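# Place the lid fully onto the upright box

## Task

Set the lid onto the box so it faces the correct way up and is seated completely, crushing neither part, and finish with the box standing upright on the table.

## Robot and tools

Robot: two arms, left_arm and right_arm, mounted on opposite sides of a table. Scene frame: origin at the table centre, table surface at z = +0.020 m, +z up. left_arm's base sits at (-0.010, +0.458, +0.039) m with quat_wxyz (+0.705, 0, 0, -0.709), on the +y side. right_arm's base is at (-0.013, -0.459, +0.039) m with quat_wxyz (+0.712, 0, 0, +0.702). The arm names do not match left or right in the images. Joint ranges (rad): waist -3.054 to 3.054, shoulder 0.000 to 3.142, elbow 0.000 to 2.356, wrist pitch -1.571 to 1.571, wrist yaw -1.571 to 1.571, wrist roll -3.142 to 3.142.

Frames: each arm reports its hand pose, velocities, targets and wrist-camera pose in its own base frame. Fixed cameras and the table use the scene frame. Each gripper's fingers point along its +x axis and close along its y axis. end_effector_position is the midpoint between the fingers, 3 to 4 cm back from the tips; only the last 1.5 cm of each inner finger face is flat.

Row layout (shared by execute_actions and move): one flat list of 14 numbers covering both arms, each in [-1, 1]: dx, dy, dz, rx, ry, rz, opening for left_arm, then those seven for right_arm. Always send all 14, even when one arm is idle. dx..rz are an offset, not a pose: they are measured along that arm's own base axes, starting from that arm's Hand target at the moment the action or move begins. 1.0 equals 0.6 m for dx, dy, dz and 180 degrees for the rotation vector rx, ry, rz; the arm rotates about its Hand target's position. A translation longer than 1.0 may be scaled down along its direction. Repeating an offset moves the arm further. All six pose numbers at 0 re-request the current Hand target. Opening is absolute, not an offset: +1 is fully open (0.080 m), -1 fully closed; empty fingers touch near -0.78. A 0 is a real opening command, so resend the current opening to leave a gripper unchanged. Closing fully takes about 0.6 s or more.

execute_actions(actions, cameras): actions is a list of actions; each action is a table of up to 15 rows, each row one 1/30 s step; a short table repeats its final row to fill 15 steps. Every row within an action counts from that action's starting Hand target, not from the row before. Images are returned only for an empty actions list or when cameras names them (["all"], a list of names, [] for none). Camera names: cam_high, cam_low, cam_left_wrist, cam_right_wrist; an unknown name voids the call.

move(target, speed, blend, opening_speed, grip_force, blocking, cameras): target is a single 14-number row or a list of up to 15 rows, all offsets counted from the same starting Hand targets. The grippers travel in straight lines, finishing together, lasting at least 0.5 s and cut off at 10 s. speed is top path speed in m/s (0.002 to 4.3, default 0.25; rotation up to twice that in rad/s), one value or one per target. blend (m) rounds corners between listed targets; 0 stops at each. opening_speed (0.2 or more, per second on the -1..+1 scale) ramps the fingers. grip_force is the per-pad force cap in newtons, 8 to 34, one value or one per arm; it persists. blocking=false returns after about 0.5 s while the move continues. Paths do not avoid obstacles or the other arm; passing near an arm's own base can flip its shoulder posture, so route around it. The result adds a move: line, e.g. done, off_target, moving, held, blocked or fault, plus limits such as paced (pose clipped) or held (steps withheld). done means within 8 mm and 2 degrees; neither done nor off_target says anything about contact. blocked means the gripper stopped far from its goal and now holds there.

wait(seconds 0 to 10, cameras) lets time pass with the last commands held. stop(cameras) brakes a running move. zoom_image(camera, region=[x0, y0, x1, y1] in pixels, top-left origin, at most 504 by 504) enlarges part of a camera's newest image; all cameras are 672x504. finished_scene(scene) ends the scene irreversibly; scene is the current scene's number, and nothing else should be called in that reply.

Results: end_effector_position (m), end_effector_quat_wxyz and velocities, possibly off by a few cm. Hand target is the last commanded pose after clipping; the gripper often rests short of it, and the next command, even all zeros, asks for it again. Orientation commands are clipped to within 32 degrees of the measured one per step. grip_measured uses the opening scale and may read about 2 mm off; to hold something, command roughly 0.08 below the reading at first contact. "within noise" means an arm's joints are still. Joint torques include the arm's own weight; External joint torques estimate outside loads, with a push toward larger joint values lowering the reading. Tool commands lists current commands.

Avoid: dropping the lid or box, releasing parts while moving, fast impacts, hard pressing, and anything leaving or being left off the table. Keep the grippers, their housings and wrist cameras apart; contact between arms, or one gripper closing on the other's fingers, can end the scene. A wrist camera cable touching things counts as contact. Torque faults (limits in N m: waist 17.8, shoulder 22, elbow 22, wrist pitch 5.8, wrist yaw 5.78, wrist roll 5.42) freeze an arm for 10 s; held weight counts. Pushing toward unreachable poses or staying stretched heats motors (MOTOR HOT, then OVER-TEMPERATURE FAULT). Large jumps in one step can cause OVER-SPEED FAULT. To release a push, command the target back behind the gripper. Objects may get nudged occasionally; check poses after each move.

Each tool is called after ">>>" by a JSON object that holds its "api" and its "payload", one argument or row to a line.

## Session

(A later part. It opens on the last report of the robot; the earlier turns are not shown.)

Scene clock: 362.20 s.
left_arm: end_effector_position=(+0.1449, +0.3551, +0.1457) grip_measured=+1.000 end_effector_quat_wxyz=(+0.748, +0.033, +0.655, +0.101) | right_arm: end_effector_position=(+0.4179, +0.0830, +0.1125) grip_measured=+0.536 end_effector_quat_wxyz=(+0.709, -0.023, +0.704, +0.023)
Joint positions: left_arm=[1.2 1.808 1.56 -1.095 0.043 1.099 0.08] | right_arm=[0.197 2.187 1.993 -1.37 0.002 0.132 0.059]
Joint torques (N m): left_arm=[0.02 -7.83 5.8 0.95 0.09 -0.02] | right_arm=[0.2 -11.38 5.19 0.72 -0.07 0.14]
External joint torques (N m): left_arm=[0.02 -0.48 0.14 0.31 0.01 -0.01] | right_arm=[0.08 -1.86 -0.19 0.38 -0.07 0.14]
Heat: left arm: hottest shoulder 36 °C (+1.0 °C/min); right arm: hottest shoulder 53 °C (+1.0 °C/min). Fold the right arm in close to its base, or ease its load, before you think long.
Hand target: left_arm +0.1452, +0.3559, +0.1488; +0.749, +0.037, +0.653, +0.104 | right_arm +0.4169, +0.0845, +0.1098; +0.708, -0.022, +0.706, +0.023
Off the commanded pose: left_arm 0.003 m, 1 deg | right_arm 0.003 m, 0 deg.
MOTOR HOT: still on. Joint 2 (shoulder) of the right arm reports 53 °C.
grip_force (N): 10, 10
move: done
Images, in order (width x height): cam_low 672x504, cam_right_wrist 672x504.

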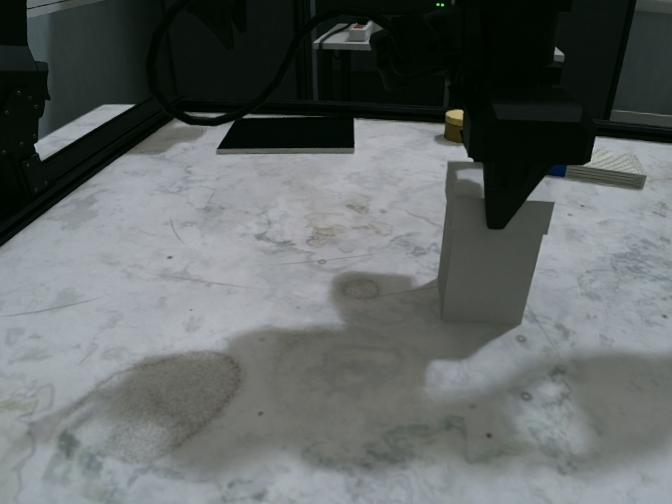

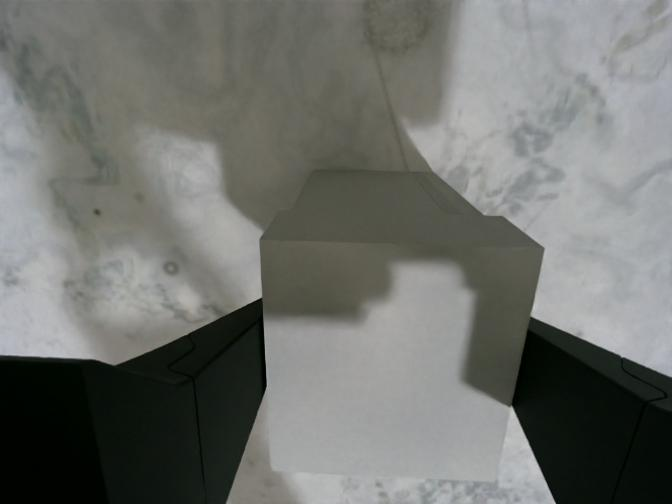

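>>> {"api": "move", "payload": {
  "target": [0,0,0,0,0,0,1,0,0,-0.036,0,0,0,0.35],
  "speed": 0.05,
  "cameras": ["cam_low","cam_right_wrist"]
}}

>>> {"api": "zoom_image", "payload": {
  "camera": "cam_low",
  "region": [420, 150, 580, 340]
}}

Scene clock: 370.03 s.
left_arm: end_effector_position=(+0.1449, +0.3551, +0.1457) grip_measured=+1.000 end_effector_quat_wxyz=(+0.748, +0.033, +0.655, +0.101) | right_arm: end_effector_position=(+0.4185, +0.0832, +0.0974) grip_measured=+0.536 end_effector_quat_wxyz=(+0.713, -0.023, +0.700, +0.023)
Joint positions: left_arm=[1.2 1.808 1.56 -1.095 0.043 1.099 0.08] | right_arm=[0.197 2.177 1.917 -1.292 0.002 0.132 0.059]
Joint torques (N m): left_arm=[-0.04 -7.93 5.85 0.97 0.06 -0.01] | right_arm=[0.28 -10.2 4.39 1.33 -0.06 0.16]
External joint torques (N m): left_arm=[-0.07 -0.62 0.17 0.31 -0.01 0] | right_arm=[0.29 -0.59 -1.09 0.97 -0.06 0.16]
Heat: left arm: hottest shoulder 36 °C (+1.0 °C/min); right arm: hottest shoulder 55 °C (+4.1 °C/min). Fold the right arm in close to its base, or ease its load, before you think long.
Hand target: left_arm +0.1452, +0.3559, +0.1488; +0.749, +0.037, +0.653, +0.104 | right_arm +0.4169, +0.0845, +0.0883; +0.708, -0.022, +0.706, +0.023
Off the commanded pose: left_arm 0.003 m, 1 deg | right_arm 0.009 m, 1 deg.
MOTOR HOT: still on. Joint 2 (shoulder) of the right arm reports 55 °C.
grip_force (N): 10, 10
move: off_target (right_arm)
Images, in order (width x height): cam_low 672x504, cam_right_wrist 672x504.

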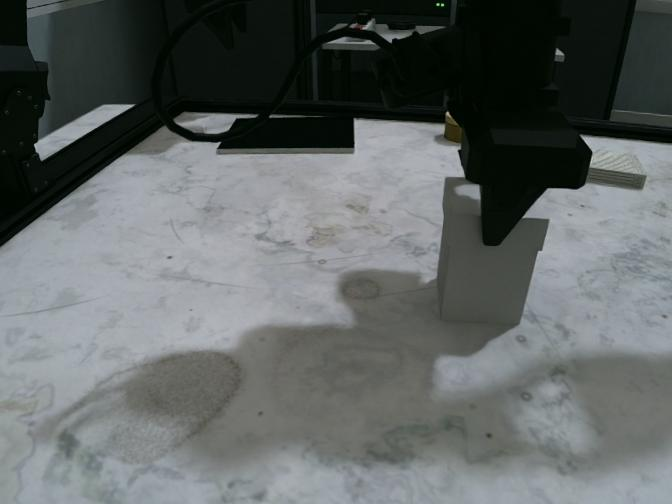

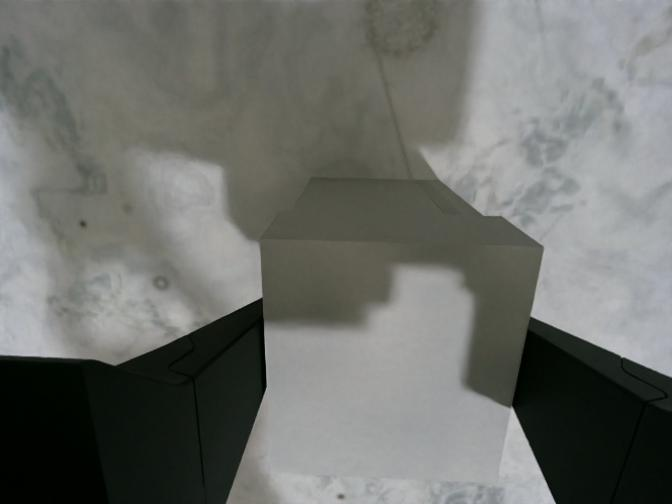

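Scaled by 2.653 from the camera's 672x504 image, which has a finer 960x720 frame.

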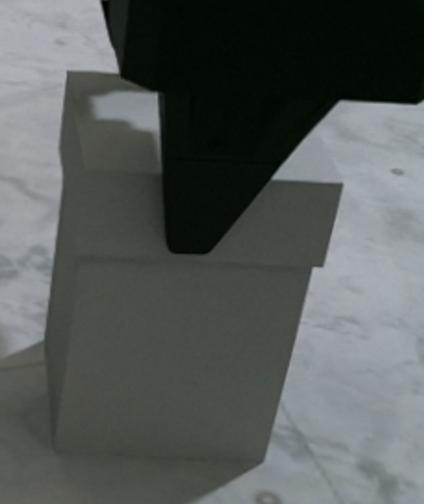

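>>> {"api": "move", "payload": {
  "target": [
    [0,0,0,0,0,0,1,0,0,0.01,0,0,0,0.35],
    [0,0,0,0,0,0,1,0,0,0.01,0,0,0,1],
    [0,0,0,0,0,0,1,0,0,0.16,0,0,0,1],
    [0,0,0,0,0,0,1,-0.12,0.1,0.2,0,0,0,1]
  ],
  "speed": [0.05,0.05,0.12,0.25],
  "opening_speed": 1,
  "cameras": ["cam_low","cam_right_wrist","cam_high"]
}}

>>> {"api": "zoom_image", "payload": {
  "camera": "cam_low",
  "region": [420, 150, 580, 340]
}}

Scene clock: 391.37 s.
left_arm: end_effector_position=(+0.1449, +0.3551, +0.1457) grip_measured=+1.000 end_effector_quat_wxyz=(+0.748, +0.033, +0.655, +0.101) | right_arm: end_effector_position=(+0.3469, +0.1458, +0.2046) grip_measured=+0.997 end_effector_quat_wxyz=(+0.729, -0.017, +0.684, +0.033)
Joint positions: left_arm=[1.2 1.808 1.56 -1.095 0.043 1.099 0.08] | right_arm=[0.399 1.962 2.022 -1.563 0.002 0.328 0.08]
Joint torques (N m): left_arm=[-0.06 -7.91 5.81 0.98 0.11 -0.02] | right_arm=[-0.21 -11.46 5.45 0.43 -0.03 0.18]
External joint torques (N m): left_arm=[-0.08 -0.57 0.15 0.34 0.04 -0.01] | right_arm=[-0.19 -3.4 0.17 0.01 -0.05 0.18]
Heat: left arm: hottest shoulder 36 °C (+1.0 °C/min); right arm: hottest shoulder 52 °C (+3.0 °C/min). Fold the right arm in close to its base, or ease its load, before you think long.
Hand target: left_arm +0.1452, +0.3559, +0.1488; +0.749, +0.037, +0.653, +0.104 | right_arm +0.3449, +0.1446, +0.2082; +0.708, -0.022, +0.706, +0.023
Off the commanded pose: left_arm 0.003 m, 1 deg | right_arm 0.004 m, 4 deg.
MOTOR HOT: still on. Joint 2 (shoulder) of the right arm reports 52 °C.
joint sent to its limit (right arm) — joint 4 (wrist pitch), lower limit. The joint targets are off in orientation, not in position.
grip_force (N): 10, 10
move: off_target (right_arm)
Images, in order (width x height): cam_high 672x504, cam_low 672x504, cam_right_wrist 672x504.

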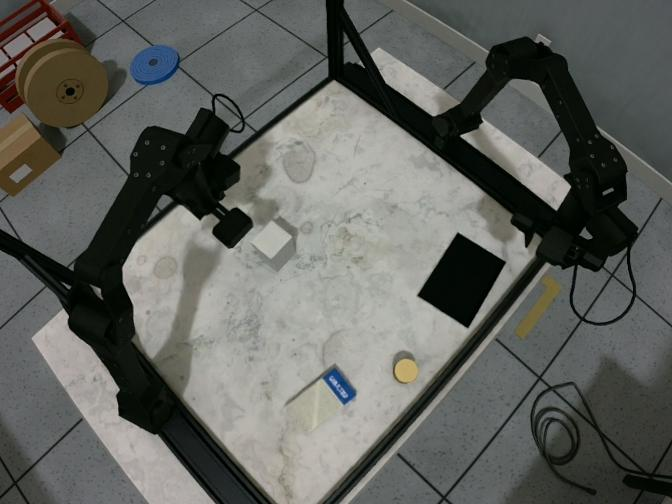

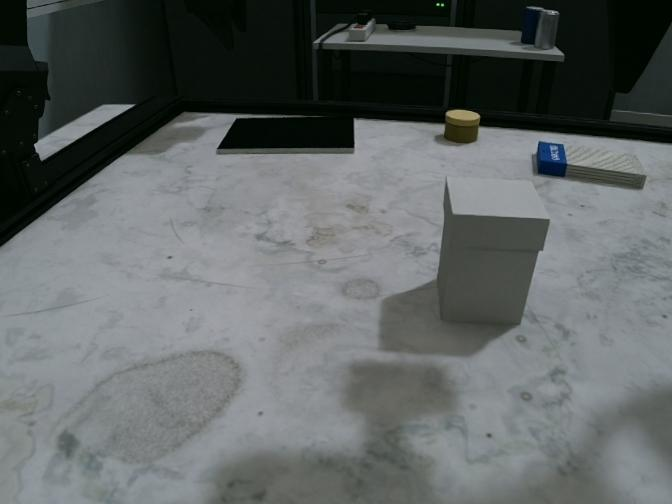

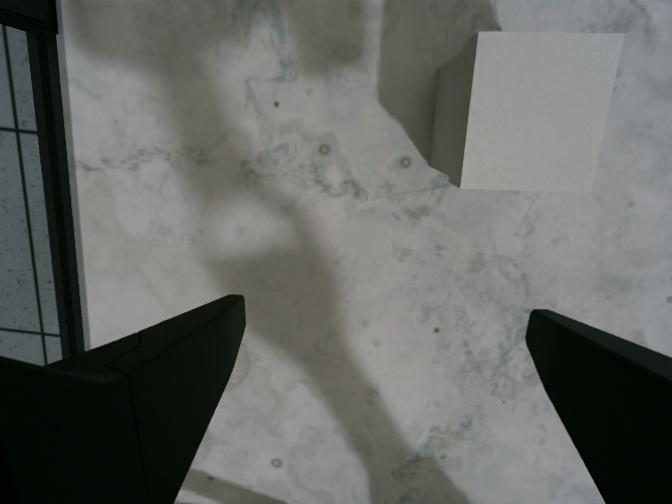

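Scaled by 2.653 from the camera's 672x504 image, which has a finer 960x720 frame.

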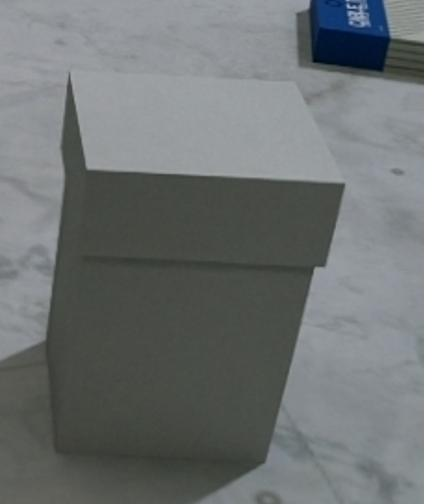

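>>> {"api": "finished_scene", "payload": {
  "scene": 2
}}

The scene is finished: the task was done.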